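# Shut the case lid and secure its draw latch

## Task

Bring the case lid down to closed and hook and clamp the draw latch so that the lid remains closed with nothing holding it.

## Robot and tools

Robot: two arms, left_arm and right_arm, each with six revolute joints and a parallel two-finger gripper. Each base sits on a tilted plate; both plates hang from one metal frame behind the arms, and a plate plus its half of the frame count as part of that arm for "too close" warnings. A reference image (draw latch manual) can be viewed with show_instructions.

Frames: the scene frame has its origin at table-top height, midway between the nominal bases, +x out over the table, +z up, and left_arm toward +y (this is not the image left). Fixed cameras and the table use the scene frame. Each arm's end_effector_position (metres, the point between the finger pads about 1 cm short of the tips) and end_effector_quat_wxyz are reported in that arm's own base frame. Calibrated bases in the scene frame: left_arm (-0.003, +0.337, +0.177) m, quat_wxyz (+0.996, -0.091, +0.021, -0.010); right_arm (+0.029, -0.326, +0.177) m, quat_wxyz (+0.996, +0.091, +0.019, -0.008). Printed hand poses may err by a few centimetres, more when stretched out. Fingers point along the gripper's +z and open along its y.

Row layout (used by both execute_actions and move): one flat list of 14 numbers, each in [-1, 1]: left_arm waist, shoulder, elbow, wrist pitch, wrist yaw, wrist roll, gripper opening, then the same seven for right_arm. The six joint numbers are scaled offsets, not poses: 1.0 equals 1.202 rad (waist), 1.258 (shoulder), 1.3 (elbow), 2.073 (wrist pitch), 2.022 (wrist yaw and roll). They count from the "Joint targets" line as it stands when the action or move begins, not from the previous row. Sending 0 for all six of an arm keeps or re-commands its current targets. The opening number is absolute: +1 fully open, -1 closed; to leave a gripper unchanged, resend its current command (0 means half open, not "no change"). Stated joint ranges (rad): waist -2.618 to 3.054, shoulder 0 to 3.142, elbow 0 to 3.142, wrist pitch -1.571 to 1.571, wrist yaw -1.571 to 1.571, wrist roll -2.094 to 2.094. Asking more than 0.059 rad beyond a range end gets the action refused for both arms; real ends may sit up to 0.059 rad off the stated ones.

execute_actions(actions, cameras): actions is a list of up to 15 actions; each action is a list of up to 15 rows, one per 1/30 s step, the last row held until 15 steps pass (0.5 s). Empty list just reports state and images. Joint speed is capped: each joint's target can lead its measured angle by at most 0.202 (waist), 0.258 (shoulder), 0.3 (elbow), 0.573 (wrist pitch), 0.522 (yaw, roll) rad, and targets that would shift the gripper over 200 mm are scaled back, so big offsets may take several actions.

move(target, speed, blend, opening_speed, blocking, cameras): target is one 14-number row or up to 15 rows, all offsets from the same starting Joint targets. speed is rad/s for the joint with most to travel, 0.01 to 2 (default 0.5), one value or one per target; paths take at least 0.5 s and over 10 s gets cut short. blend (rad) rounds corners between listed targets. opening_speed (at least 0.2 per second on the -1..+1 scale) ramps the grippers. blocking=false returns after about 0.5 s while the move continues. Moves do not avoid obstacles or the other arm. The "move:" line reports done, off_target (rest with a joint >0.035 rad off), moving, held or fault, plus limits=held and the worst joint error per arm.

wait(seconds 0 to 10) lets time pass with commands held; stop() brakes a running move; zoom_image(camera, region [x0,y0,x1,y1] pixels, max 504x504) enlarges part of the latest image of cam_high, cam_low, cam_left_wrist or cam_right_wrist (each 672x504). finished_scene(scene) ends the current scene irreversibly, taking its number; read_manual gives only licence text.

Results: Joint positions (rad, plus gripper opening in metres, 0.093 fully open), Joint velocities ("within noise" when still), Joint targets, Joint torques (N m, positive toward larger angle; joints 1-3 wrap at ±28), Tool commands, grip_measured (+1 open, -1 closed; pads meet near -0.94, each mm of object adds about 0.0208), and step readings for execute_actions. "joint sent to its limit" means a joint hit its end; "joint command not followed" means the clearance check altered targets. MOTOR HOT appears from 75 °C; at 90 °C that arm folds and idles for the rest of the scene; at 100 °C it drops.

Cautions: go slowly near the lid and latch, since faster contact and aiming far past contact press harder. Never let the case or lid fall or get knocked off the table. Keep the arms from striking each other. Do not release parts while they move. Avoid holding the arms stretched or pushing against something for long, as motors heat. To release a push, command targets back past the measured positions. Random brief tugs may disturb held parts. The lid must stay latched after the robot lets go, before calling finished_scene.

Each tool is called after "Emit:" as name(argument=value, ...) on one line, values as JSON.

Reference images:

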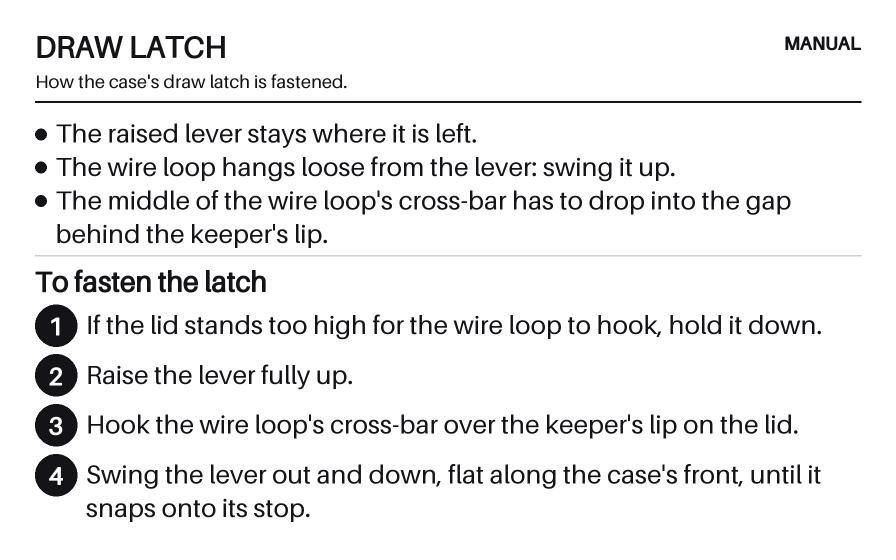

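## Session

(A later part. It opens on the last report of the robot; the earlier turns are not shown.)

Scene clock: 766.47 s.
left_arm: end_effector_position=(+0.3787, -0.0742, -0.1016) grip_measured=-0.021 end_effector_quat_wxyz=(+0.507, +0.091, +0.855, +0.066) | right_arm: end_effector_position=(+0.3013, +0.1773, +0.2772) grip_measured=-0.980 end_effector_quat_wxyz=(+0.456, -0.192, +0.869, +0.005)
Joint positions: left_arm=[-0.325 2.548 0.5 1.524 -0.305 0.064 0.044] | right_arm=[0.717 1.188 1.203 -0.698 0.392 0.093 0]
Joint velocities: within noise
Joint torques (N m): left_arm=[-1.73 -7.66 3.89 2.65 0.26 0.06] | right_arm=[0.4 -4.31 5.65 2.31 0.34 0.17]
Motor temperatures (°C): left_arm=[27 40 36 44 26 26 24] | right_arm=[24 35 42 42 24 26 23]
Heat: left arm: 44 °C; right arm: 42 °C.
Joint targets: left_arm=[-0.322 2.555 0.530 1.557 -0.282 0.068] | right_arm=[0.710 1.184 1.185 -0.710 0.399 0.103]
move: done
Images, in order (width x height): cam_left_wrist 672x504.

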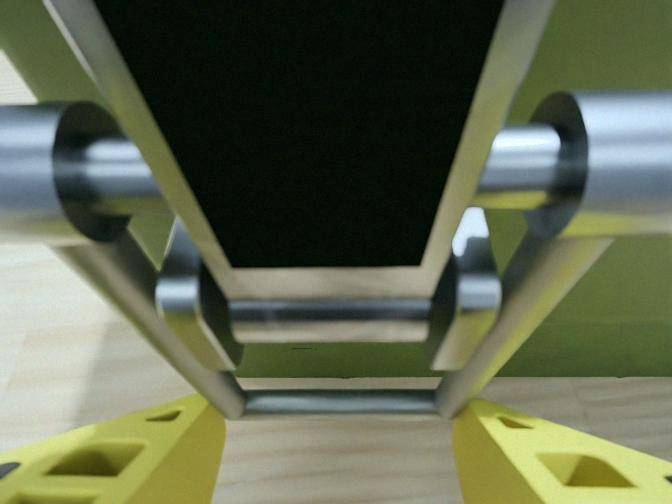

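Emit:
move(target=[-0.0366,-0.1868,-0.1292,-0.1346,-0.0252,-0.041,-0.1,0,0,0,0,0,0,-1], speed=0.2, cameras=["cam_left_wrist"])

Scene clock: 796.10 s.
left_arm: end_effector_position=(+0.3443, -0.0718, -0.0932) grip_measured=-0.021 end_effector_quat_wxyz=(+0.448, +0.092, +0.887, +0.066) | right_arm: end_effector_position=(+0.3013, +0.1773, +0.2772) grip_measured=-0.980 end_effector_quat_wxyz=(+0.456, -0.192, +0.869, +0.005)
Joint positions: left_arm=[-0.357 2.353 0.376 1.307 -0.32 0.006 0.044] | right_arm=[0.717 1.188 1.203 -0.698 0.392 0.093 0]
Joint velocities: within noise
Joint torques (N m): left_arm=[-2.62 -10.37 -0.05 1.79 -0.11 -0.2] | right_arm=[0.4 -4.33 5.65 2.31 0.34 0.17]
Motor temperatures (°C): left_arm=[27 41 35 46 26 26 25] | right_arm=[24 35 42 42 24 26 23]
Heat: left arm: 46 °C; right arm: 42 °C.
Joint targets: left_arm=[-0.366 2.321 0.362 1.278 -0.333 -0.015] | right_arm=[0.710 1.184 1.185 -0.710 0.399 0.103]
move: done
Images, in order (width x height): cam_left_wrist 672x504.

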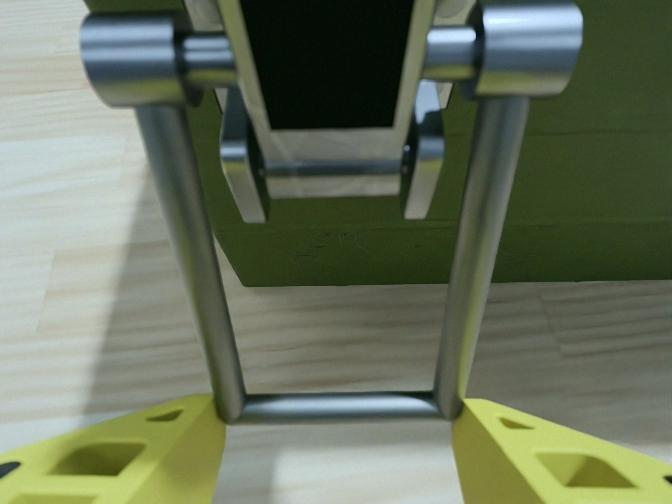

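Emit:
move(target=[[-0.0216,-0.1304,-0.0308,-0.0974,-0.0084,-0.0198,-0.1,0,0,0,0,0,0,-1],[-0.0416,-0.2647,-0.0469,-0.1983,-0.0143,-0.0396,-0.1,0,0,0,0,0,0,-1],[-0.0682,-0.5191,0.0446,-0.4602,-0.0163,-0.0742,-0.1,0,0,0,0,0,0,-1]], speed=0.3, blend=0.04, cameras=["cam_left_wrist"])

Scene clock: 804.60 s.
left_arm: end_effector_position=(+0.3092, -0.0804, -0.0323) grip_measured=-0.021 end_effector_quat_wxyz=(+0.339, +0.079, +0.935, +0.070) | right_arm: end_effector_position=(+0.3013, +0.1773, +0.2772) grip_measured=-0.980 end_effector_quat_wxyz=(+0.456, -0.192, +0.869, +0.005)
Joint positions: left_arm=[-0.436 1.699 0.402 0.354 -0.349 -0.152 0.044] | right_arm=[0.717 1.188 1.203 -0.698 0.392 0.093 0]
Joint velocities: within noise
Joint torques (N m): left_arm=[-2.59 -8.36 6.91 1.45 -0.22 -0.12] | right_arm=[0.4 -4.31 5.64 2.31 0.34 0.17]
Motor temperatures (°C): left_arm=[27 42 35 45 26 26 25] | right_arm=[24 35 42 42 24 26 23]
Heat: left arm: 45 °C; right arm: 42 °C.
Joint targets: left_arm=[-0.448 1.667 0.420 0.324 -0.366 -0.165] | right_arm=[0.710 1.184 1.185 -0.710 0.399 0.103]
move: done
Images, in order (width x height): cam_left_wrist 672x504.

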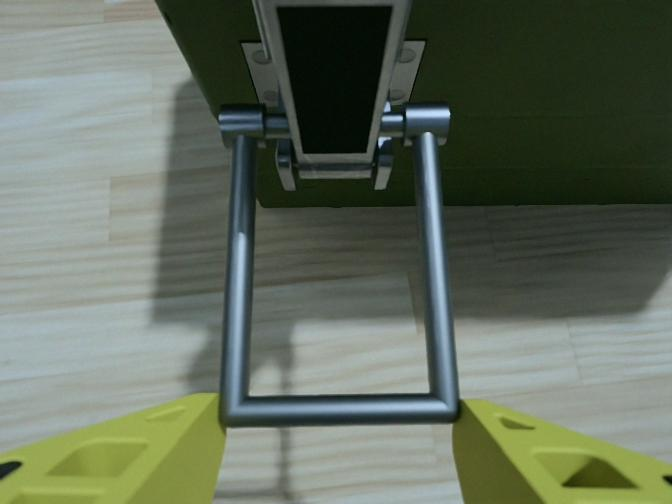

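Emit:
move(target=[-0.0033,-0.093,0.125,-0.1708,0.005,-0.0148,-0.1,0,0,0,0,0,0,-1], speed=0.25, cameras=["cam_left_wrist"])

Scene clock: 808.70 s.
left_arm: end_effector_position=(+0.3152, -0.0868, -0.0020) grip_measured=-0.023 end_effector_quat_wxyz=(+0.301, +0.075, +0.948, +0.072) | right_arm: end_effector_position=(+0.3013, +0.1773, +0.2772) grip_measured=-0.980 end_effector_quat_wxyz=(+0.456, -0.192, +0.869, +0.005)
Joint positions: left_arm=[-0.44 1.59 0.556 0.006 -0.337 -0.188 0.044] | right_arm=[0.717 1.188 1.203 -0.698 0.392 0.093 0]
Joint velocities: within noise
Joint torques (N m): left_arm=[-2.56 -9.09 8.9 1.25 -0.25 -0.06] | right_arm=[0.4 -4.3 5.65 2.31 0.34 0.17]
Motor temperatures (°C): left_arm=[27 42 36 44 26 26 25] | right_arm=[24 35 42 42 24 26 23]
Heat: left arm: 44 °C; right arm: 42 °C.
Joint targets: left_arm=[-0.452 1.550 0.583 -0.030 -0.356 -0.195] | right_arm=[0.710 1.184 1.185 -0.710 0.399 0.103]
move: off_target (left_arm); left_arm: the shoulder is farthest, 0.040 rad from its target
Images, in order (width x height): cam_left_wrist 672x504.

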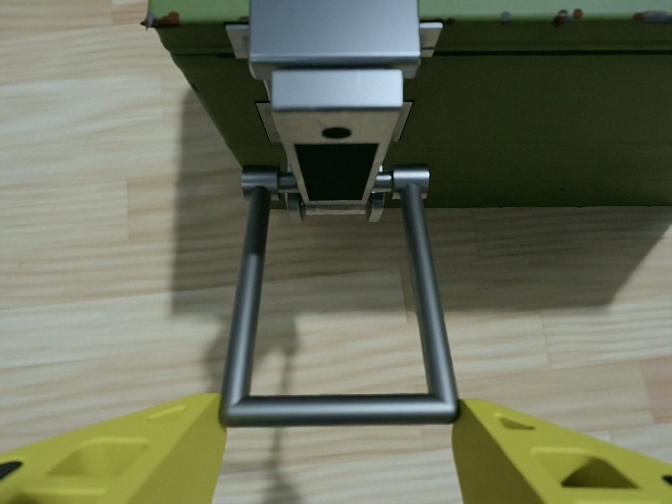

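Emit:
move(target=[[0.0083,0.01,0.0862,-0.0666,0.0054,0.002,-0.1,0,0,0,0,0,0,-1],[0.0266,0.0596,0.1723,-0.1187,0.0153,0.0025,-0.1,0,0,0,0,0,0,-1]], speed=0.15, blend=0.02, cameras=["cam_left_wrist"])

Scene clock: 817.60 s.
left_arm: end_effector_position=(+0.3289, -0.0928, +0.0191) grip_measured=-0.024 end_effector_quat_wxyz=(+0.250, +0.072, +0.963, +0.076) | right_arm: end_effector_position=(+0.3013, +0.1773, +0.2772) grip_measured=-0.980 end_effector_quat_wxyz=(+0.456, -0.192, +0.869, +0.005)
Joint positions: left_arm=[-0.425 1.62 0.765 -0.28 -0.308 -0.207 0.044] | right_arm=[0.717 1.188 1.203 -0.698 0.392 0.093 0]
Joint velocities: within noise
Joint torques (N m): left_arm=[-1.26 -5.72 10.86 1.54 -0.22 0.2] | right_arm=[0.4 -4.31 5.65 2.31 0.34 0.17]
Motor temperatures (°C): left_arm=[27 41 37 43 26 26 25] | right_arm=[24 34 42 42 24 26 23]
Heat: left arm: 43 °C; right arm: 42 °C.
Joint targets: left_arm=[-0.420 1.626 0.807 -0.276 -0.325 -0.190] | right_arm=[0.710 1.184 1.185 -0.710 0.399 0.103]
move: off_target (left_arm); left_arm: the elbow is farthest, 0.042 rad from its target
Images, in order (width x height): cam_left_wrist 672x504.

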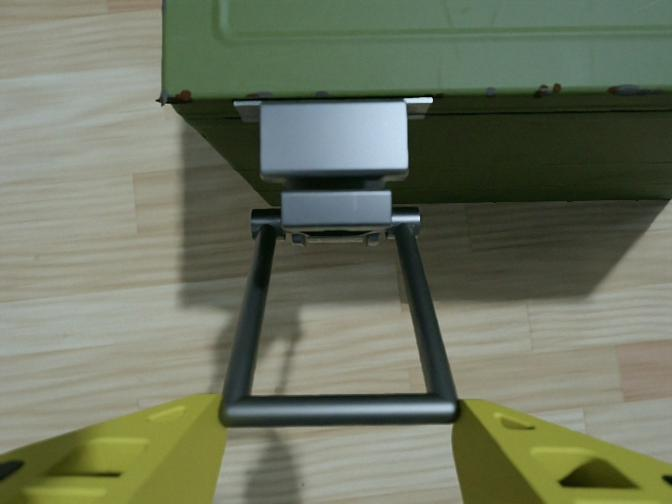

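Emit:
move(target=[[0,0.0072,0.0246,-0.002,0,0,-0.1,0,0,0,0,0,0,-1],[0.015,0.0429,0.09,-0.0203,0.0099,0.005,-0.1,0,0,0,0,0,0,-1]], speed=0.15, blend=0.02, cameras=["cam_left_wrist"])

Scene clock: 833.97 s.
left_arm: end_effector_position=(+0.3536, -0.0979, +0.0341) grip_measured=-0.025 end_effector_quat_wxyz=(+0.254, +0.067, +0.962, +0.075) | right_arm: end_effector_position=(+0.3013, +0.1773, +0.2772) grip_measured=-0.980 end_effector_quat_wxyz=(+0.456, -0.192, +0.869, +0.005)
Joint positions: left_arm=[-0.408 1.668 0.883 -0.336 -0.303 -0.199 0.044] | right_arm=[0.717 1.188 1.203 -0.698 0.392 0.093 0]
Joint velocities: within noise
Joint torques (N m): left_arm=[-1.29 -5.97 10.95 1.72 -0.06 0.24] | right_arm=[0.4 -4.31 5.64 2.31 0.34 0.17]
Motor temperatures (°C): left_arm=[27 39 38 42 26 26 26] | right_arm=[24 34 42 42 24 26 23]
Heat: left arm: 42 °C; right arm: 42 °C.
Joint targets: left_arm=[-0.402 1.679 0.924 -0.319 -0.305 -0.180] | right_arm=[0.710 1.184 1.185 -0.710 0.399 0.103]
move: off_target (left_arm); blend cut to 0.016 rad at target 1; left_arm: the elbow is farthest, 0.041 rad from its target
Images, in order (width x height): cam_left_wrist 672x504.

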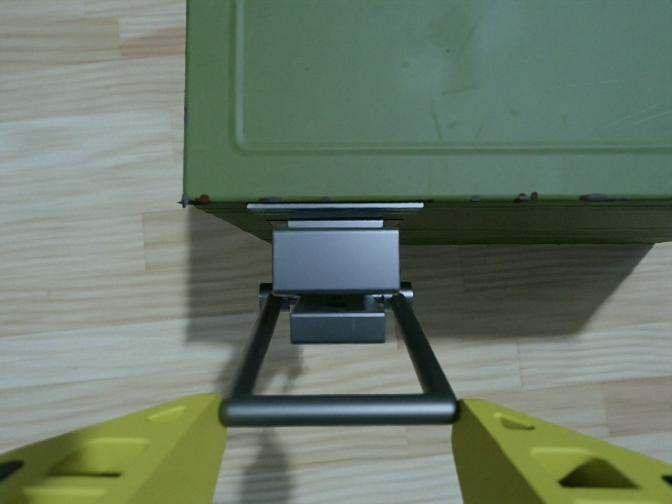

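Emit:
move(target=[[0.0141,0.0485,0.0654,-0.0087,0.0035,0.0074,-0.1,0,0,0,0,0,0,-1],[0.0349,0.1351,0.1731,-0.0415,0.0124,0.0124,-0.1,0,0,0,0,0,0,-1]], speed=0.15, blend=0.02, cameras=["cam_left_wrist"])

Scene clock: 840.73 s.
left_arm: end_effector_position=(+0.3986, -0.1016, +0.0347) grip_measured=-0.025 end_effector_quat_wxyz=(+0.236, +0.062, +0.967, +0.078) | right_arm: end_effector_position=(+0.3013, +0.1773, +0.2772) grip_measured=-0.980 end_effector_quat_wxyz=(+0.456, -0.192, +0.869, +0.005)
Joint positions: left_arm=[-0.364 1.837 1.108 -0.42 -0.283 -0.174 0.044] | right_arm=[0.717 1.188 1.203 -0.698 0.392 0.093 0]
Joint velocities: within noise
Joint torques (N m): left_arm=[-1.72 -7.5 11.02 1.65 -0.01 0.24] | right_arm=[0.4 -4.31 5.64 2.31 0.34 0.17]
Motor temperatures (°C): left_arm=[27 38 39 42 26 26 26] | right_arm=[24 34 42 42 24 26 23]
Heat: left arm: 42 °C; right arm: 42 °C.
Joint targets: left_arm=[-0.360 1.850 1.149 -0.404 -0.280 -0.155] | right_arm=[0.710 1.184 1.185 -0.710 0.399 0.103]
move: off_target (left_arm); left_arm: the elbow is farthest, 0.041 rad from its target
Images, in order (width x height): cam_left_wrist 672x504.

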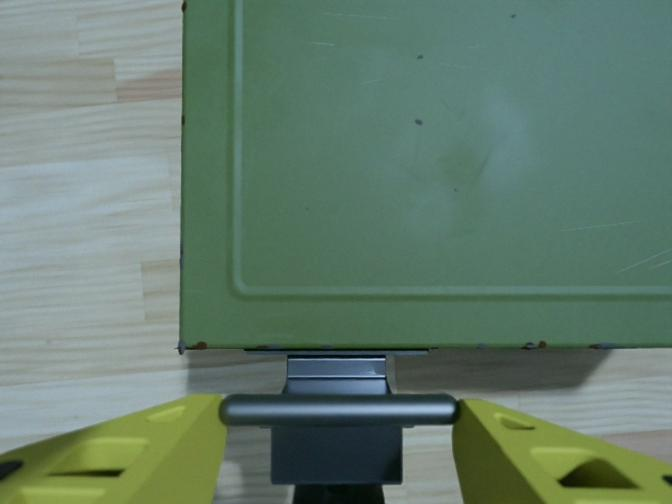

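Emit:
move(target=[[0.0183,0.0874,0.0938,-0.0256,0.0089,0.0119,-0.1,0,0,0,0,0,0,-1],[0.0333,0.1582,0.1562,-0.0367,0.0148,0.0173,-0.1,0,0,0,0,0,0,-1]], speed=0.15, blend=0.02, cameras=["cam_left_wrist"])

Scene clock: 850.97 s.
left_arm: end_effector_position=(+0.4271, -0.1019, +0.0241) grip_measured=-0.025 end_effector_quat_wxyz=(+0.191, +0.074, +0.976, +0.080) | right_arm: end_effector_position=(+0.3013, +0.1773, +0.2772) grip_measured=-0.980 end_effector_quat_wxyz=(+0.456, -0.192, +0.869, +0.005)
Joint positions: left_arm=[-0.329 1.998 1.325 -0.559 -0.248 -0.135 0.044] | right_arm=[0.717 1.188 1.203 -0.698 0.392 0.093 0]
Joint velocities: within noise
Joint torques (N m): left_arm=[-1.57 -5.56 9.62 2.23 -0.03 0.19] | right_arm=[0.4 -4.31 5.64 2.31 0.34 0.17]
Motor temperatures (°C): left_arm=[27 39 42 42 26 26 26] | right_arm=[24 34 42 42 24 26 23]
Heat: left arm: 42 °C; right arm: 42 °C.
Joint targets: left_arm=[-0.320 2.049 1.352 -0.481 -0.250 -0.120] | right_arm=[0.710 1.184 1.185 -0.710 0.399 0.103]
move: off_target (left_arm); left_arm: the wrist pitch is farthest, 0.079 rad from its target
Images, in order (width x height): cam_left_wrist 672x504.

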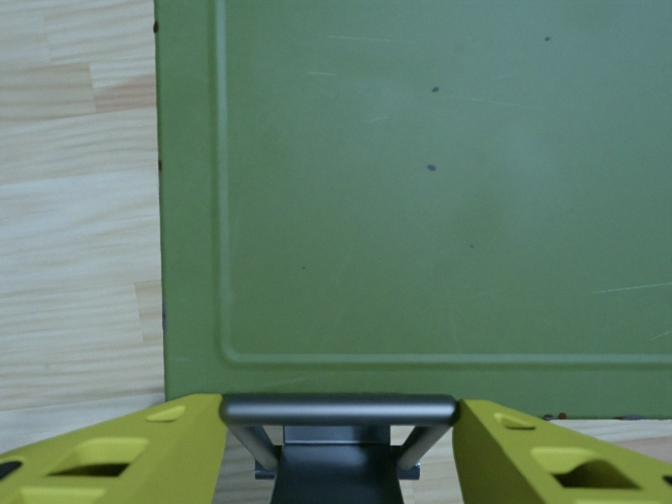

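Emit:
move(target=[-0.0075,-0.0405,-0.02,-0.0376,0.001,-0.0074,-0.1,0,0,0,0,0,0,-1], speed=0.15, cameras=[])

Emit:
move(target=[0,0,0,0,0,0,0.25,0,0,0,0,0,0,-1], opening_speed=0.5, cameras=["cam_left_wrist"])

Scene clock: 858.00 s.
left_arm: end_effector_position=(+0.4265, -0.1018, +0.0241) grip_measured=-0.025 end_effector_quat_wxyz=(+0.189, +0.074, +0.976, +0.081) | right_arm: end_effector_position=(+0.3013, +0.1773, +0.2772) grip_measured=-0.980 end_effector_quat_wxyz=(+0.456, -0.192, +0.869, +0.005)
Joint positions: left_arm=[-0.329 1.998 1.325 -0.562 -0.248 -0.135 0.044] | right_arm=[0.717 1.188 1.203 -0.698 0.392 0.093 0]
Joint velocities: within noise
Joint torques (N m): left_arm=[-2.37 -10.06 7.08 1.33 -0.03 0.02] | right_arm=[0.4 -4.31 5.65 2.31 0.34 0.17]
Motor temperatures (°C): left_arm=[27 39 41 43 26 26 26] | right_arm=[24 34 42 42 24 26 23]
Heat: left arm: 43 °C; right arm: 42 °C.
Joint targets: left_arm=[-0.329 1.997 1.326 -0.558 -0.248 -0.135] | right_arm=[0.710 1.184 1.185 -0.710 0.399 0.103]
move: done
No camera images: "cameras" was empty.

Scene clock: 858.90 s.
left_arm: end_effector_position=(+0.4264, -0.1017, +0.0241) grip_measured=+0.248 end_effector_quat_wxyz=(+0.189, +0.074, +0.976, +0.081) | right_arm: end_effector_position=(+0.3013, +0.1773, +0.2772) grip_measured=-0.980 end_effector_quat_wxyz=(+0.456, -0.192, +0.869, +0.005)
Joint positions: left_arm=[-0.329 1.998 1.325 -0.563 -0.248 -0.135 0.057] | right_arm=[0.717 1.188 1.203 -0.698 0.392 0.093 0]
Joint velocities: within noise
Joint torques (N m): left_arm=[-2.35 -10.1 7.04 1.33 -0.03 0.02] | right_arm=[0.4 -4.31 5.64 2.31 0.35 0.17]
Motor temperatures (°C): left_arm=[27 39 41 43 26 26 26] | right_arm=[24 34 42 42 24 26 23]
Heat: left arm: 43 °C; right arm: 42 °C.
Joint targets: left_arm=[-0.329 1.997 1.326 -0.558 -0.248 -0.135] | right_arm=[0.710 1.184 1.185 -0.710 0.399 0.103]
move: done
Images, in order (width x height): cam_left_wrist 672x504.

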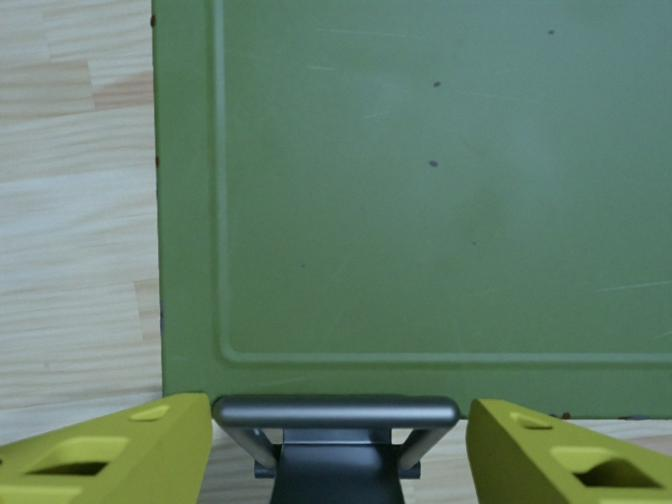

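Emit:
move(target=[[0,-0.17,-0.04,0,0,0,0.25,0,0,0,0,0,0,-1],[-0.0433,-0.08,0.1208,-0.204,0.0089,-0.055,0.25,0,0,0,0,0,0,-1]], speed=0.4, blend=0.03, cameras=["cam_left_wrist"])

Scene clock: 867.07 s.
left_arm: end_effector_position=(+0.3749, -0.1041, +0.0807) grip_measured=+0.248 end_effector_quat_wxyz=(+0.112, +0.059, +0.988, +0.089) | right_arm: end_effector_position=(+0.3013, +0.1773, +0.2772) grip_measured=-0.980 end_effector_quat_wxyz=(+0.456, -0.192, +0.869, +0.005)
Joint positions: left_arm=[-0.373 1.884 1.446 -0.971 -0.238 -0.234 0.057] | right_arm=[0.717 1.188 1.203 -0.698 0.392 0.093 0]
Joint velocities: within noise
Joint torques (N m): left_arm=[-2.82 -7.88 10.61 0.82 0.06 -0.09] | right_arm=[0.42 -4.31 5.65 2.31 0.34 0.17]
Motor temperatures (°C): left_arm=[27 41 41 42 26 26 25] | right_arm=[24 34 42 42 24 26 23]
Heat: left arm: 42 °C; right arm: 42 °C.
Joint targets: left_arm=[-0.381 1.897 1.483 -0.981 -0.230 -0.246] | right_arm=[0.710 1.184 1.185 -0.710 0.399 0.103]
move: off_target (left_arm); left_arm: the elbow is farthest, 0.037 rad from its target
Images, in order (width x height): cam_left_wrist 672x504.

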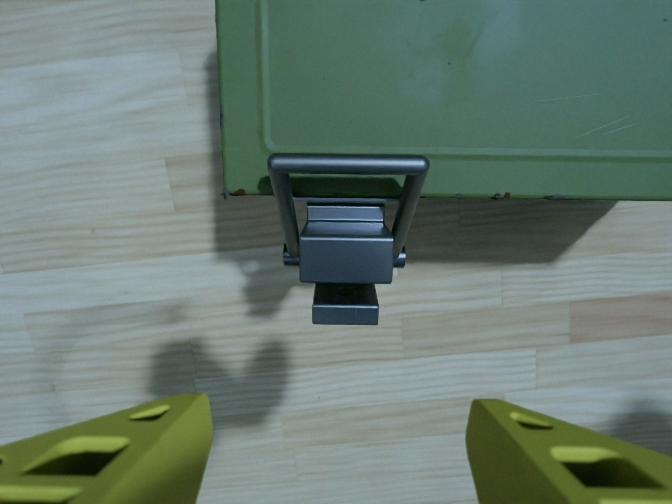

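Emit:
move(target=[0.0349,0.0533,-0.1638,0.1196,0.005,0.0237,-0.1,0,0,0,0,0,0,-1], speed=0.2, opening_speed=2, cameras=["cam_left_wrist"])

Scene clock: 881.83 s.
left_arm: end_effector_position=(+0.3709, -0.0930, +0.0162) grip_measured=-0.098 end_effector_quat_wxyz=(+0.098, +0.059, +0.989, +0.090) | right_arm: end_effector_position=(+0.3013, +0.1773, +0.2772) grip_measured=-0.980 end_effector_quat_wxyz=(+0.456, -0.192, +0.869, +0.005)
Joint positions: left_arm=[-0.345 1.954 1.278 -0.755 -0.228 -0.21 0.04] | right_arm=[0.717 1.188 1.203 -0.698 0.392 0.093 0]
Joint velocities: within noise
Joint torques (N m): left_arm=[-1.63 -8.46 5.9 1.12 0.05 0.15] | right_arm=[0.4 -4.31 5.64 2.31 0.34 0.17]
Motor temperatures (°C): left_arm=[27 40 43 39 26 26 25] | right_arm=[24 34 42 42 24 26 23]
Heat: left arm: 43 °C; right arm: 42 °C.
Joint targets: left_arm=[-0.339 1.964 1.270 -0.734 -0.220 -0.198] | right_arm=[0.710 1.184 1.185 -0.710 0.399 0.103]
move: done
Images, in order (width x height): cam_left_wrist 672x504.

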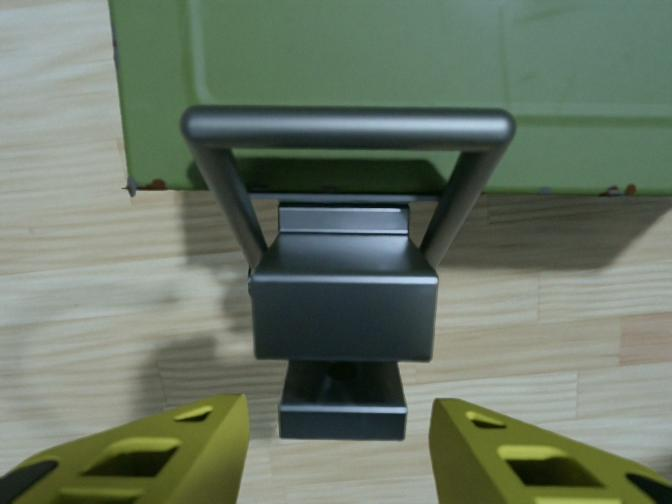

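Emit:
move(target=[0,0,0,0,0,0,-0.9,0,0,0,0,0,0,-1], opening_speed=0.8, cameras=["cam_left_wrist"])

Scene clock: 885.57 s.
left_arm: end_effector_position=(+0.3713, -0.0935, +0.0162) grip_measured=-0.642 end_effector_quat_wxyz=(+0.099, +0.060, +0.989, +0.089) | right_arm: end_effector_position=(+0.3013, +0.1773, +0.2772) grip_measured=-0.980 end_effector_quat_wxyz=(+0.456, -0.192, +0.869, +0.005)
Joint positions: left_arm=[-0.345 1.954 1.278 -0.753 -0.226 -0.209 0.014] | right_arm=[0.717 1.188 1.203 -0.698 0.392 0.093 0]
Joint velocities: within noise
Joint torques (N m): left_arm=[-1.65 -8.46 5.89 1.12 0.02 0.14] | right_arm=[0.4 -4.3 5.65 2.31 0.34 0.17]
Motor temperatures (°C): left_arm=[27 41 43 39 26 26 25] | right_arm=[24 34 42 42 24 26 23]
Heat: left arm: 43 °C; right arm: 42 °C.
Joint targets: left_arm=[-0.339 1.964 1.270 -0.733 -0.220 -0.198] | right_arm=[0.710 1.184 1.185 -0.710 0.399 0.103]
move: done
Images, in order (width x height): cam_left_wrist 672x504.

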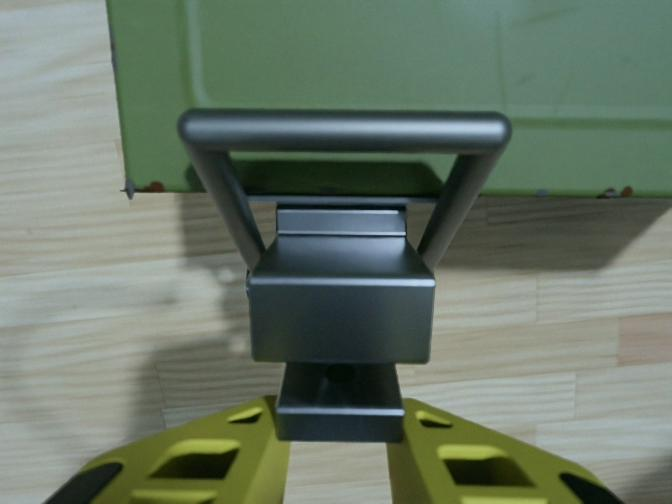

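Emit:
move(target=[-0.0408,-0.1979,-0.3192,0.2233,-0.0386,0.0163,-0.9,0,0,0,0,0,0,-1], speed=0.25, cameras=["cam_left_wrist"])

Scene clock: 901.53 s.
left_arm: end_effector_position=(+0.3537, -0.0900, +0.0069) grip_measured=-0.642 end_effector_quat_wxyz=(+0.231, +0.070, +0.967, +0.081) | right_arm: end_effector_position=(+0.3013, +0.1773, +0.2772) grip_measured=-0.980 end_effector_quat_wxyz=(+0.456, -0.192, +0.869, +0.005)
Joint positions: left_arm=[-0.381 1.747 0.868 -0.287 -0.289 -0.177 0.014] | right_arm=[0.717 1.188 1.203 -0.698 0.392 0.093 0]
Joint velocities: within noise
Joint torques (N m): left_arm=[-2.43 -10.18 5.3 1.62 -0.13 0.15] | right_arm=[0.4 -4.31 5.64 2.31 0.34 0.17]
Motor temperatures (°C): left_arm=[27 42 41 38 26 26 26] | right_arm=[24 33 42 42 24 26 23]
Heat: left arm: 42 °C; right arm: 42 °C.
Joint targets: left_arm=[-0.388 1.715 0.855 -0.270 -0.298 -0.165] | right_arm=[0.710 1.184 1.185 -0.710 0.399 0.103]
move: done
Images, in order (width x height): cam_left_wrist 672x504.

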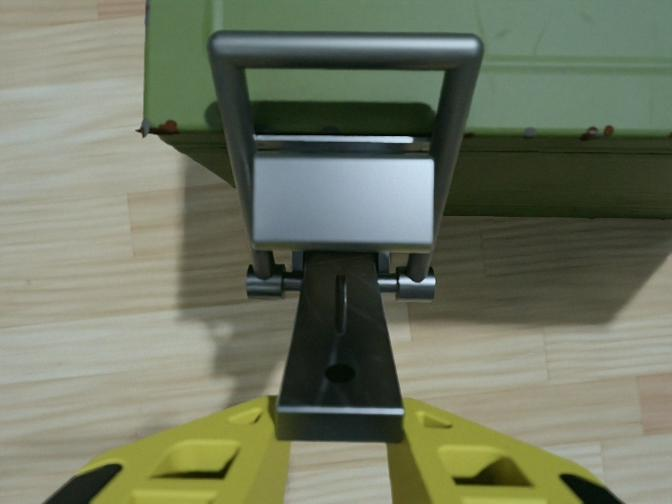

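Emit:
move(target=[-0.0266,-0.0676,-0.2654,0.2547,-0.0277,0.0272,-0.9,0,0,0,0,0,0,-1], speed=0.25, cameras=["cam_left_wrist"])

Scene clock: 909.83 s.
left_arm: end_effector_position=(+0.3384, -0.0861, -0.0061) grip_measured=-0.642 end_effector_quat_wxyz=(+0.351, +0.080, +0.930, +0.069) | right_arm: end_effector_position=(+0.3013, +0.1773, +0.2772) grip_measured=-0.980 end_effector_quat_wxyz=(+0.456, -0.192, +0.869, +0.005)
Joint positions: left_arm=[-0.41 1.669 0.522 0.239 -0.338 -0.122 0.014] | right_arm=[0.717 1.188 1.203 -0.698 0.392 0.093 0]
Joint velocities: within noise
Joint torques (N m): left_arm=[-2.5 -9.51 4.68 2.09 -0.19 0.14] | right_arm=[0.4 -4.31 5.65 2.31 0.34 0.17]
Motor temperatures (°C): left_arm=[27 43 41 39 26 26 26] | right_arm=[24 33 42 42 24 26 23]
Heat: left arm: 43 °C; right arm: 42 °C.
Joint targets: left_arm=[-0.420 1.630 0.510 0.258 -0.354 -0.110] | right_arm=[0.710 1.184 1.185 -0.710 0.399 0.103]
move: off_target (left_arm); left_arm: the shoulder is farthest, 0.040 rad from its target
Images, in order (width x height): cam_left_wrist 672x504.

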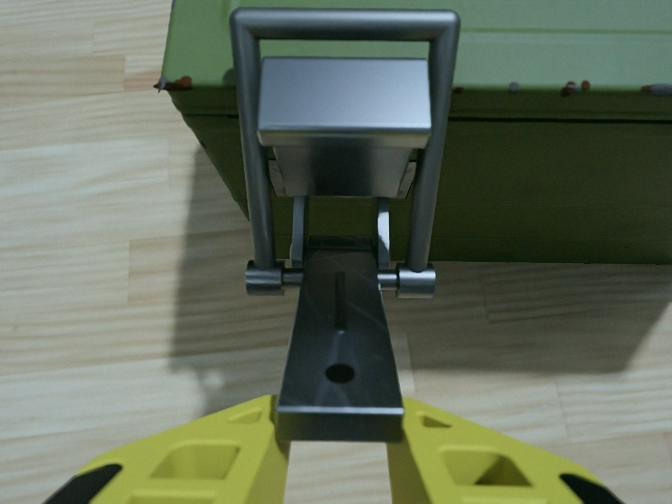

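Emit:
move(target=[[-0.0058,0.0835,-0.11,0.1442,-0.0079,0.0064,-0.72,0,0,0,0,0,0,-1],[0.0208,0.2385,-0.1538,0.2687,0.0094,0.0148,-0.72,0,0,0,0,0,0,-1]], speed=0.2, blend=0.03, cameras=["cam_left_wrist"])

Scene clock: 948.87 s.
left_arm: end_effector_position=(+0.3152, -0.0729, -0.0563) grip_measured=-0.646 end_effector_quat_wxyz=(+0.386, +0.082, +0.916, +0.068) | right_arm: end_effector_position=(+0.3013, +0.1773, +0.2772) grip_measured=-0.980 end_effector_quat_wxyz=(+0.456, -0.192, +0.869, +0.005)
Joint positions: left_arm=[-0.404 1.917 0.311 0.779 -0.345 -0.089 0.014] | right_arm=[0.717 1.188 1.203 -0.698 0.392 0.093 0]
Joint velocities: within noise
Joint torques (N m): left_arm=[-0.84 -4.81 3.41 2.39 0.07 0.13] | right_arm=[0.4 -4.31 5.65 2.31 0.34 0.17]
Motor temperatures (°C): left_arm=[28 42 38 40 26 26 26] | right_arm=[24 33 42 42 24 26 23]
Heat: left arm: 42 °C; right arm: 42 °C.
Joint targets: left_arm=[-0.395 1.930 0.310 0.815 -0.335 -0.080] | right_arm=[0.710 1.184 1.185 -0.710 0.399 0.103]
move: off_target (left_arm); left_arm: the wrist pitch is farthest, 0.036 rad from its target
Images, in order (width x height): cam_left_wrist 672x504.

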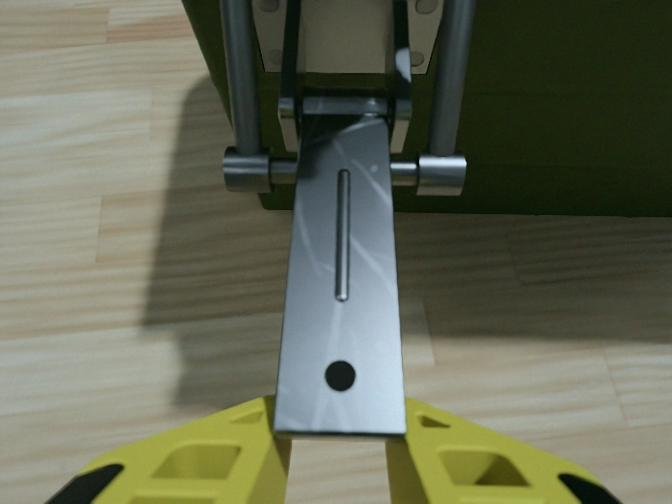

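Emit:
move(target=[[0,0,0,0,0,0,-0.05,0,0,0,0,0,0,-1],[-0.0374,-0.302,0.1538,-0.352,-0.0084,-0.0544,-0.05,0,0,0,0,0,0,-1]], speed=0.4, cameras=["cam_left_wrist"])

Emit:
zoom_image(camera="cam_left_wrist", region=[180, 0, 480, 260])

Scene clock: 960.83 s.
left_arm: end_effector_position=(+0.3065, -0.0790, -0.0095) grip_measured=-0.052 end_effector_quat_wxyz=(+0.311, +0.072, +0.945, +0.074) | right_arm: end_effector_position=(+0.3013, +0.1773, +0.2772) grip_measured=-0.980 end_effector_quat_wxyz=(+0.456, -0.192, +0.869, +0.005)
Joint positions: left_arm=[-0.432 1.577 0.48 0.091 -0.343 -0.179 0.043] | right_arm=[0.717 1.188 1.203 -0.698 0.392 0.094 0]
Joint velocities: within noise
Joint torques (N m): left_arm=[-2.17 -7.62 8.87 1.65 -0.14 -0.1] | right_arm=[0.4 -4.31 5.64 2.31 0.34 0.17]
Motor temperatures (°C): left_arm=[27 41 37 40 26 26 26] | right_arm=[24 33 42 42 24 26 23]
Heat: left arm: 41 °C; right arm: 42 °C.
Joint targets: left_arm=[-0.440 1.550 0.510 0.085 -0.352 -0.190] | right_arm=[0.710 1.184 1.185 -0.710 0.399 0.104]
move: done
Images, in order (width x height): cam_left_wrist 672x504.

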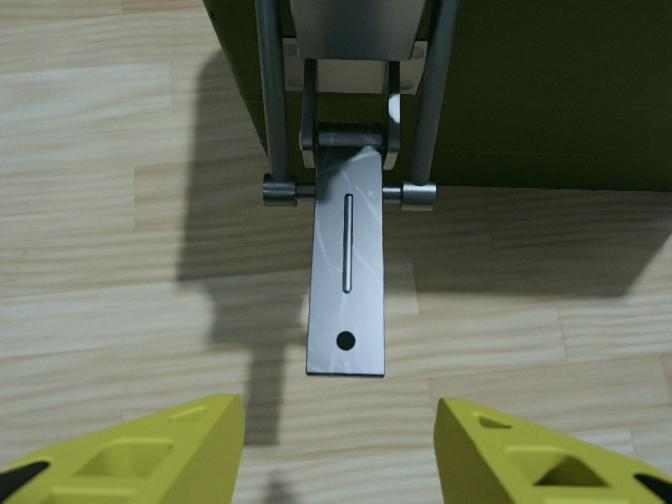

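Scaled by 1.680 from the camera's 672x504 image, which has a finer 960x720 frame.

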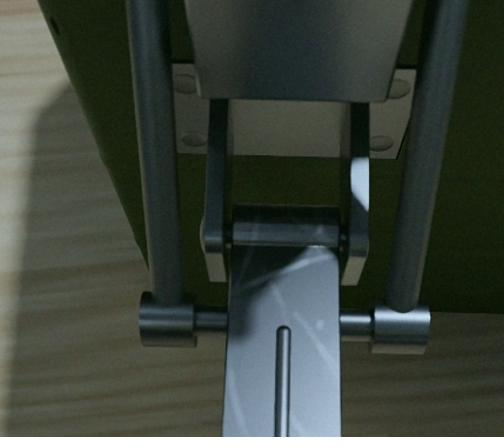

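Emit:
move(target=[0,-0.159,0,-0.03,0,0,-1,0,0,0,0,0,0,-1], speed=0.4, cameras=["cam_left_wrist"])

Emit:
zoom_image(camera="cam_left_wrist", region=[200, 60, 480, 320])

Scene clock: 966.03 s.
left_arm: end_effector_position=(+0.3140, -0.0824, +0.0430) grip_measured=-0.991 end_effector_quat_wxyz=(+0.374, +0.058, +0.924, +0.050) | right_arm: end_effector_position=(+0.3013, +0.1773, +0.2772) grip_measured=-0.980 end_effector_quat_wxyz=(+0.456, -0.192, +0.869, +0.005)
Joint positions: left_arm=[-0.432 1.37 0.48 0.028 -0.344 -0.179 0] | right_arm=[0.717 1.188 1.203 -0.698 0.392 0.094 0]
Joint velocities: within noise
Joint torques (N m): left_arm=[-2.02 -6.02 9.85 1.87 -0.12 -0.08] | right_arm=[0.42 -4.31 5.65 2.31 0.34 0.17]
Motor temperatures (°C): left_arm=[27 41 38 40 26 26 26] | right_arm=[24 33 42 42 24 26 23]
Heat: left arm: 41 °C; right arm: 42 °C.
Joint targets: left_arm=[-0.440 1.350 0.510 0.023 -0.352 -0.190] | right_arm=[0.710 1.184 1.185 -0.710 0.399 0.104]
move: done
Images, in order (width x height): cam_left_wrist 672x504.

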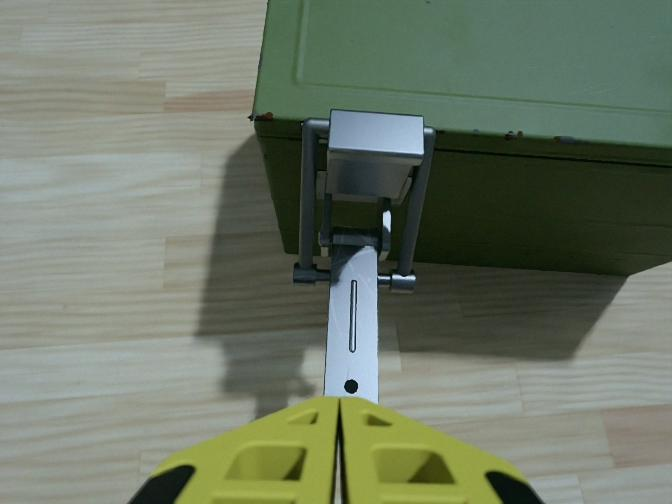

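Scaled by 1.800 from the camera's 672x504 image, which has a finer 960x720 frame.

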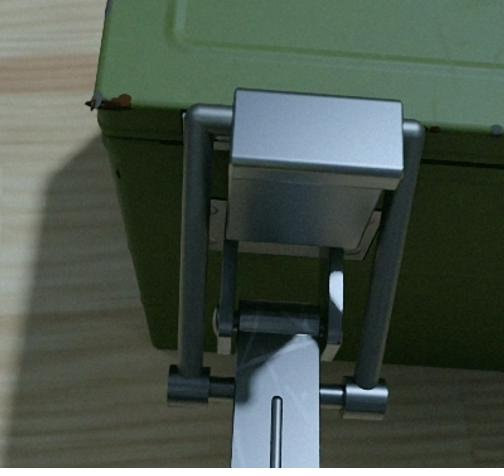

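Emit:
move(target=[0.0266,0.2631,-0.0077,0.0941,0.0148,0.0173,-1,0,0,0,0,0,0,-1], speed=0.25, cameras=["cam_left_wrist"])

Scene clock: 997.93 s.
left_arm: end_effector_position=(+0.3139, -0.0786, -0.0258) grip_measured=-0.991 end_effector_quat_wxyz=(+0.311, +0.071, +0.945, +0.072) | right_arm: end_effector_position=(+0.3013, +0.1773, +0.2772) grip_measured=-0.980 end_effector_quat_wxyz=(+0.456, -0.192, +0.869, +0.005)
Joint positions: left_arm=[-0.415 1.673 0.48 0.191 -0.33 -0.167 0] | right_arm=[0.717 1.188 1.203 -0.698 0.392 0.094 0]
Joint velocities: within noise
Joint torques (N m): left_arm=[-0.99 -4.86 7.46 2.03 0.03 0.14] | right_arm=[0.4 -4.31 5.64 2.31 0.35 0.17]
Motor temperatures (°C): left_arm=[27 39 43 42 26 26 25] | right_arm=[24 32 43 42 24 26 23]
Heat: left arm: 43 °C; right arm: 43 °C.
Joint targets: left_arm=[-0.408 1.681 0.500 0.218 -0.322 -0.155] | right_arm=[0.710 1.184 1.185 -0.710 0.399 0.104]
move: done
Images, in order (width x height): cam_left_wrist 672x504.

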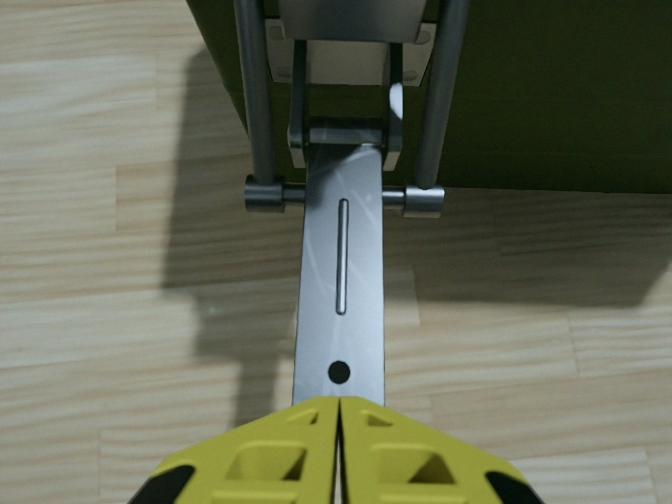

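Emit:
move(target=[[0.02,0.1677,-0.0577,0.1573,0.0025,0.0173,-1,0,0,0,0,0,0,-1],[0.0466,0.3506,-0.0538,0.3092,0.0094,0.0371,-1,0,0,0,0,0,0,-1]], speed=0.2, blend=0.03, cameras=["cam_left_wrist"])

Scene clock: 1008.93 s.
left_arm: end_effector_position=(+0.3376, -0.0727, -0.0859) grip_measured=-0.991 end_effector_quat_wxyz=(+0.370, +0.071, +0.924, +0.065) | right_arm: end_effector_position=(+0.3013, +0.1773, +0.2772) grip_measured=-0.980 end_effector_quat_wxyz=(+0.456, -0.192, +0.869, +0.005)
Joint positions: left_arm=[-0.363 2.104 0.427 0.821 -0.314 -0.091 0] | right_arm=[0.717 1.188 1.203 -0.698 0.392 0.094 0]
Joint velocities: within noise
Joint torques (N m): left_arm=[-0.81 -5.55 3.29 2.38 0.07 0.14] | right_arm=[0.4 -4.31 5.65 2.31 0.34 0.17]
Motor temperatures (°C): left_arm=[27 39 42 41 26 26 25] | right_arm=[24 32 43 42 24 26 23]
Heat: left arm: 42 °C; right arm: 43 °C.
Joint targets: left_arm=[-0.352 2.122 0.430 0.859 -0.303 -0.080] | right_arm=[0.710 1.184 1.185 -0.710 0.399 0.104]
move: off_target (left_arm); left_arm: the wrist pitch is farthest, 0.038 rad from its target
Images, in order (width x height): cam_left_wrist 672x504.

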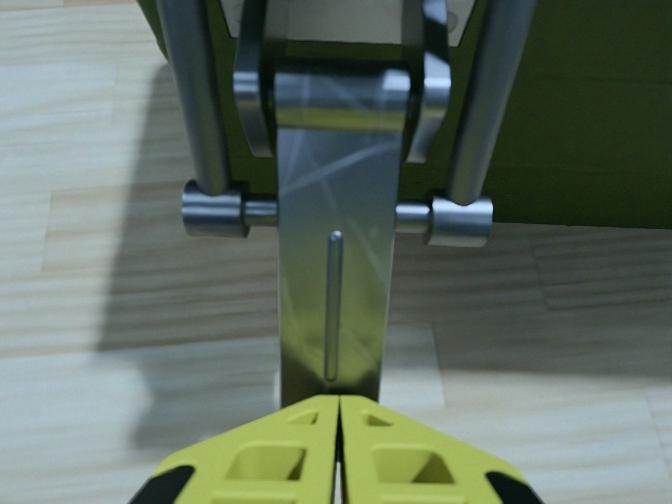

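Emit:
move(target=[0.0241,0.1351,0.0462,0.1032,0.0079,0.0148,-1,0,0,0,0,0,0,-1], speed=0.15, cameras=["cam_left_wrist"])

Scene clock: 1014.20 s.
left_arm: end_effector_position=(+0.3551, -0.0693, -0.0978) grip_measured=-0.991 end_effector_quat_wxyz=(+0.411, +0.063, +0.908, +0.060) | right_arm: end_effector_position=(+0.3013, +0.1773, +0.2772) grip_measured=-0.980 end_effector_quat_wxyz=(+0.456, -0.192, +0.869, +0.005)
Joint positions: left_arm=[-0.333 2.269 0.451 1.061 -0.305 -0.062 0] | right_arm=[0.717 1.188 1.203 -0.698 0.392 0.094 0]
Joint velocities: within noise
Joint torques (N m): left_arm=[-1.03 -5.63 6 2.19 0.17 0.13] | right_arm=[0.4 -4.31 5.64 2.31 0.34 0.17]
Motor temperatures (°C): left_arm=[27 38 41 42 26 26 25] | right_arm=[24 32 43 42 24 26 23]
Heat: left arm: 42 °C; right arm: 43 °C.
Joint targets: left_arm=[-0.323 2.292 0.490 1.073 -0.287 -0.050] | right_arm=[0.710 1.184 1.185 -0.710 0.399 0.104]
move: off_target (left_arm); left_arm: the elbow is farthest, 0.039 rad from its target
Images, in order (width x height): cam_left_wrist 672x504.

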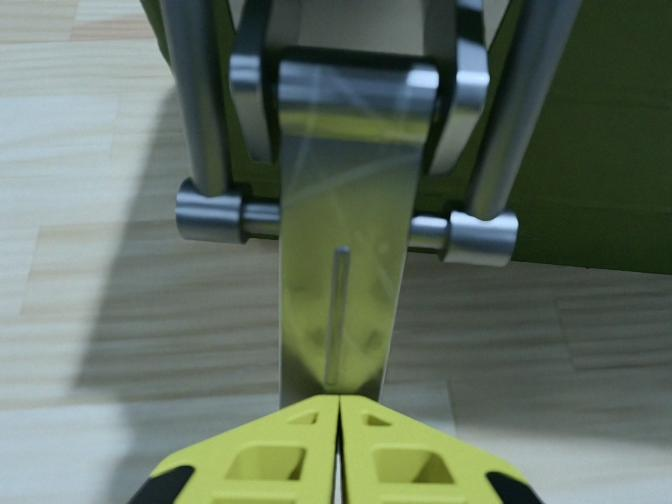

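Emit:
move(target=[0.0166,0.0954,0.0462,0.0675,0.0074,0.0148,-1,0,0,0,0,0,0,-1], speed=0.12, cameras=["cam_left_wrist"])

Scene clock: 1018.43 s.
left_arm: end_effector_position=(+0.3803, -0.0728, -0.1085) grip_measured=-0.991 end_effector_quat_wxyz=(+0.441, +0.064, +0.894, +0.052) | right_arm: end_effector_position=(+0.3013, +0.1773, +0.2772) grip_measured=-0.980 end_effector_quat_wxyz=(+0.456, -0.192, +0.869, +0.005)
Joint positions: left_arm=[-0.31 2.4 0.535 1.184 -0.28 -0.032 0] | right_arm=[0.717 1.188 1.203 -0.698 0.392 0.094 0]
Joint velocities: within noise
Joint torques (N m): left_arm=[-1.42 -7.31 3.37 2.47 0.1 0.14] | right_arm=[0.4 -4.31 5.64 2.31 0.34 0.17]
Motor temperatures (°C): left_arm=[27 38 40 42 26 26 25] | right_arm=[24 32 43 42 24 26 23]
Heat: left arm: 42 °C; right arm: 43 °C.
Joint targets: left_arm=[-0.303 2.412 0.550 1.213 -0.272 -0.020] | right_arm=[0.710 1.184 1.185 -0.710 0.399 0.104]
move: done
Images, in order (width x height): cam_left_wrist 672x504.

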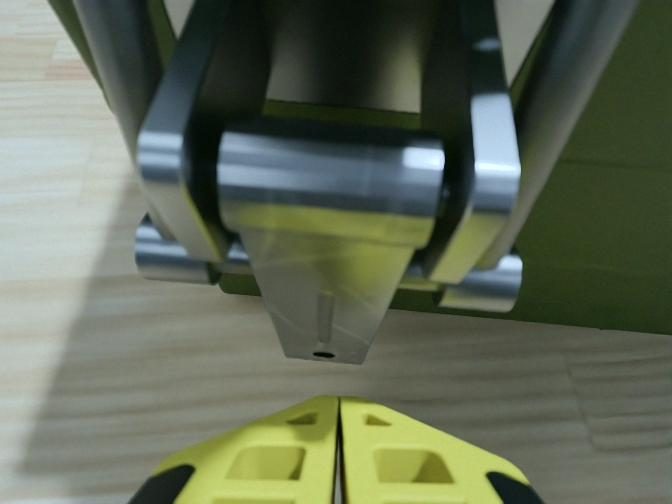

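Emit:
move(target=[[-0.04,-0.23,-0.0923,-0.1707,-0.0153,-0.0296,-1,0,0,0,0,0,0,-1],[-0.1,-0.75,0,-0.55,-0.04,-0.08,-1,0,0,0,0,0,0,-1]], speed=0.6, blend=0.05, cameras=["cam_left_wrist","cam_low"])

Emit:
zoom_image(camera="cam_left_wrist", region=[200, 60, 480, 320])

Scene clock: 1023.87 s.
left_arm: end_effector_position=(+0.3272, -0.0823, +0.0270) grip_measured=-0.991 end_effector_quat_wxyz=(+0.360, +0.057, +0.929, +0.060) | right_arm: end_effector_position=(+0.3013, +0.1773, +0.2772) grip_measured=-0.980 end_effector_quat_wxyz=(+0.456, -0.192, +0.869, +0.005)
Joint positions: left_arm=[-0.416 1.491 0.52 0.078 -0.344 -0.171 0] | right_arm=[0.717 1.188 1.203 -0.698 0.392 0.094 0]
Joint velocities: within noise
Joint torques (N m): left_arm=[-2.15 -7.06 9.59 1.83 -0.13 -0.1] | right_arm=[0.4 -4.33 5.65 2.31 0.34 0.17]
Motor temperatures (°C): left_arm=[27 39 40 42 26 26 25] | right_arm=[24 32 43 42 24 26 23]
Heat: left arm: 42 °C; right arm: 43 °C.
Joint targets: left_arm=[-0.423 1.468 0.550 0.072 -0.353 -0.182] | right_arm=[0.710 1.184 1.185 -0.710 0.399 0.104]
move: done
Images, in order (width x height): cam_low 672x504, cam_left_wrist 672x504.

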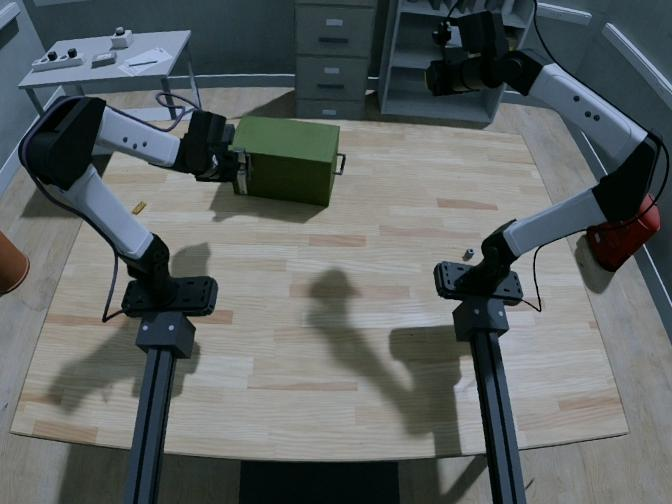

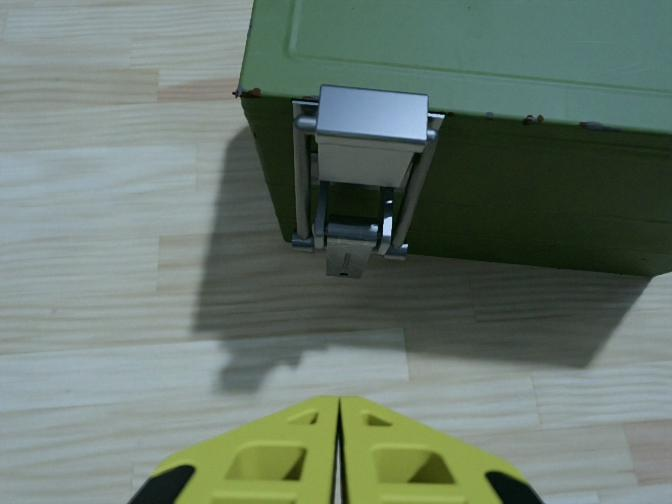

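Scaled by 1.800 from the camera's 672x504 image, which has a finer 960x720 frame.

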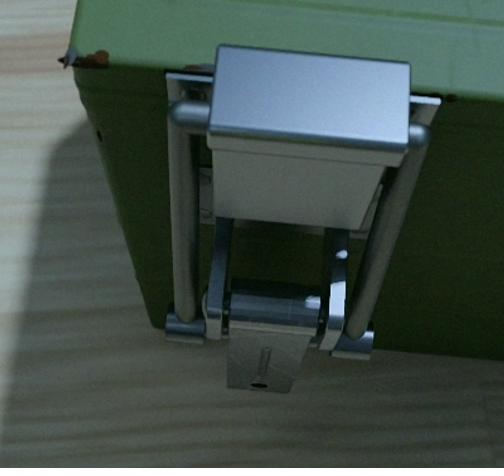

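Emit:
finished_scene(scene=2)

The scene is finished: the task was done.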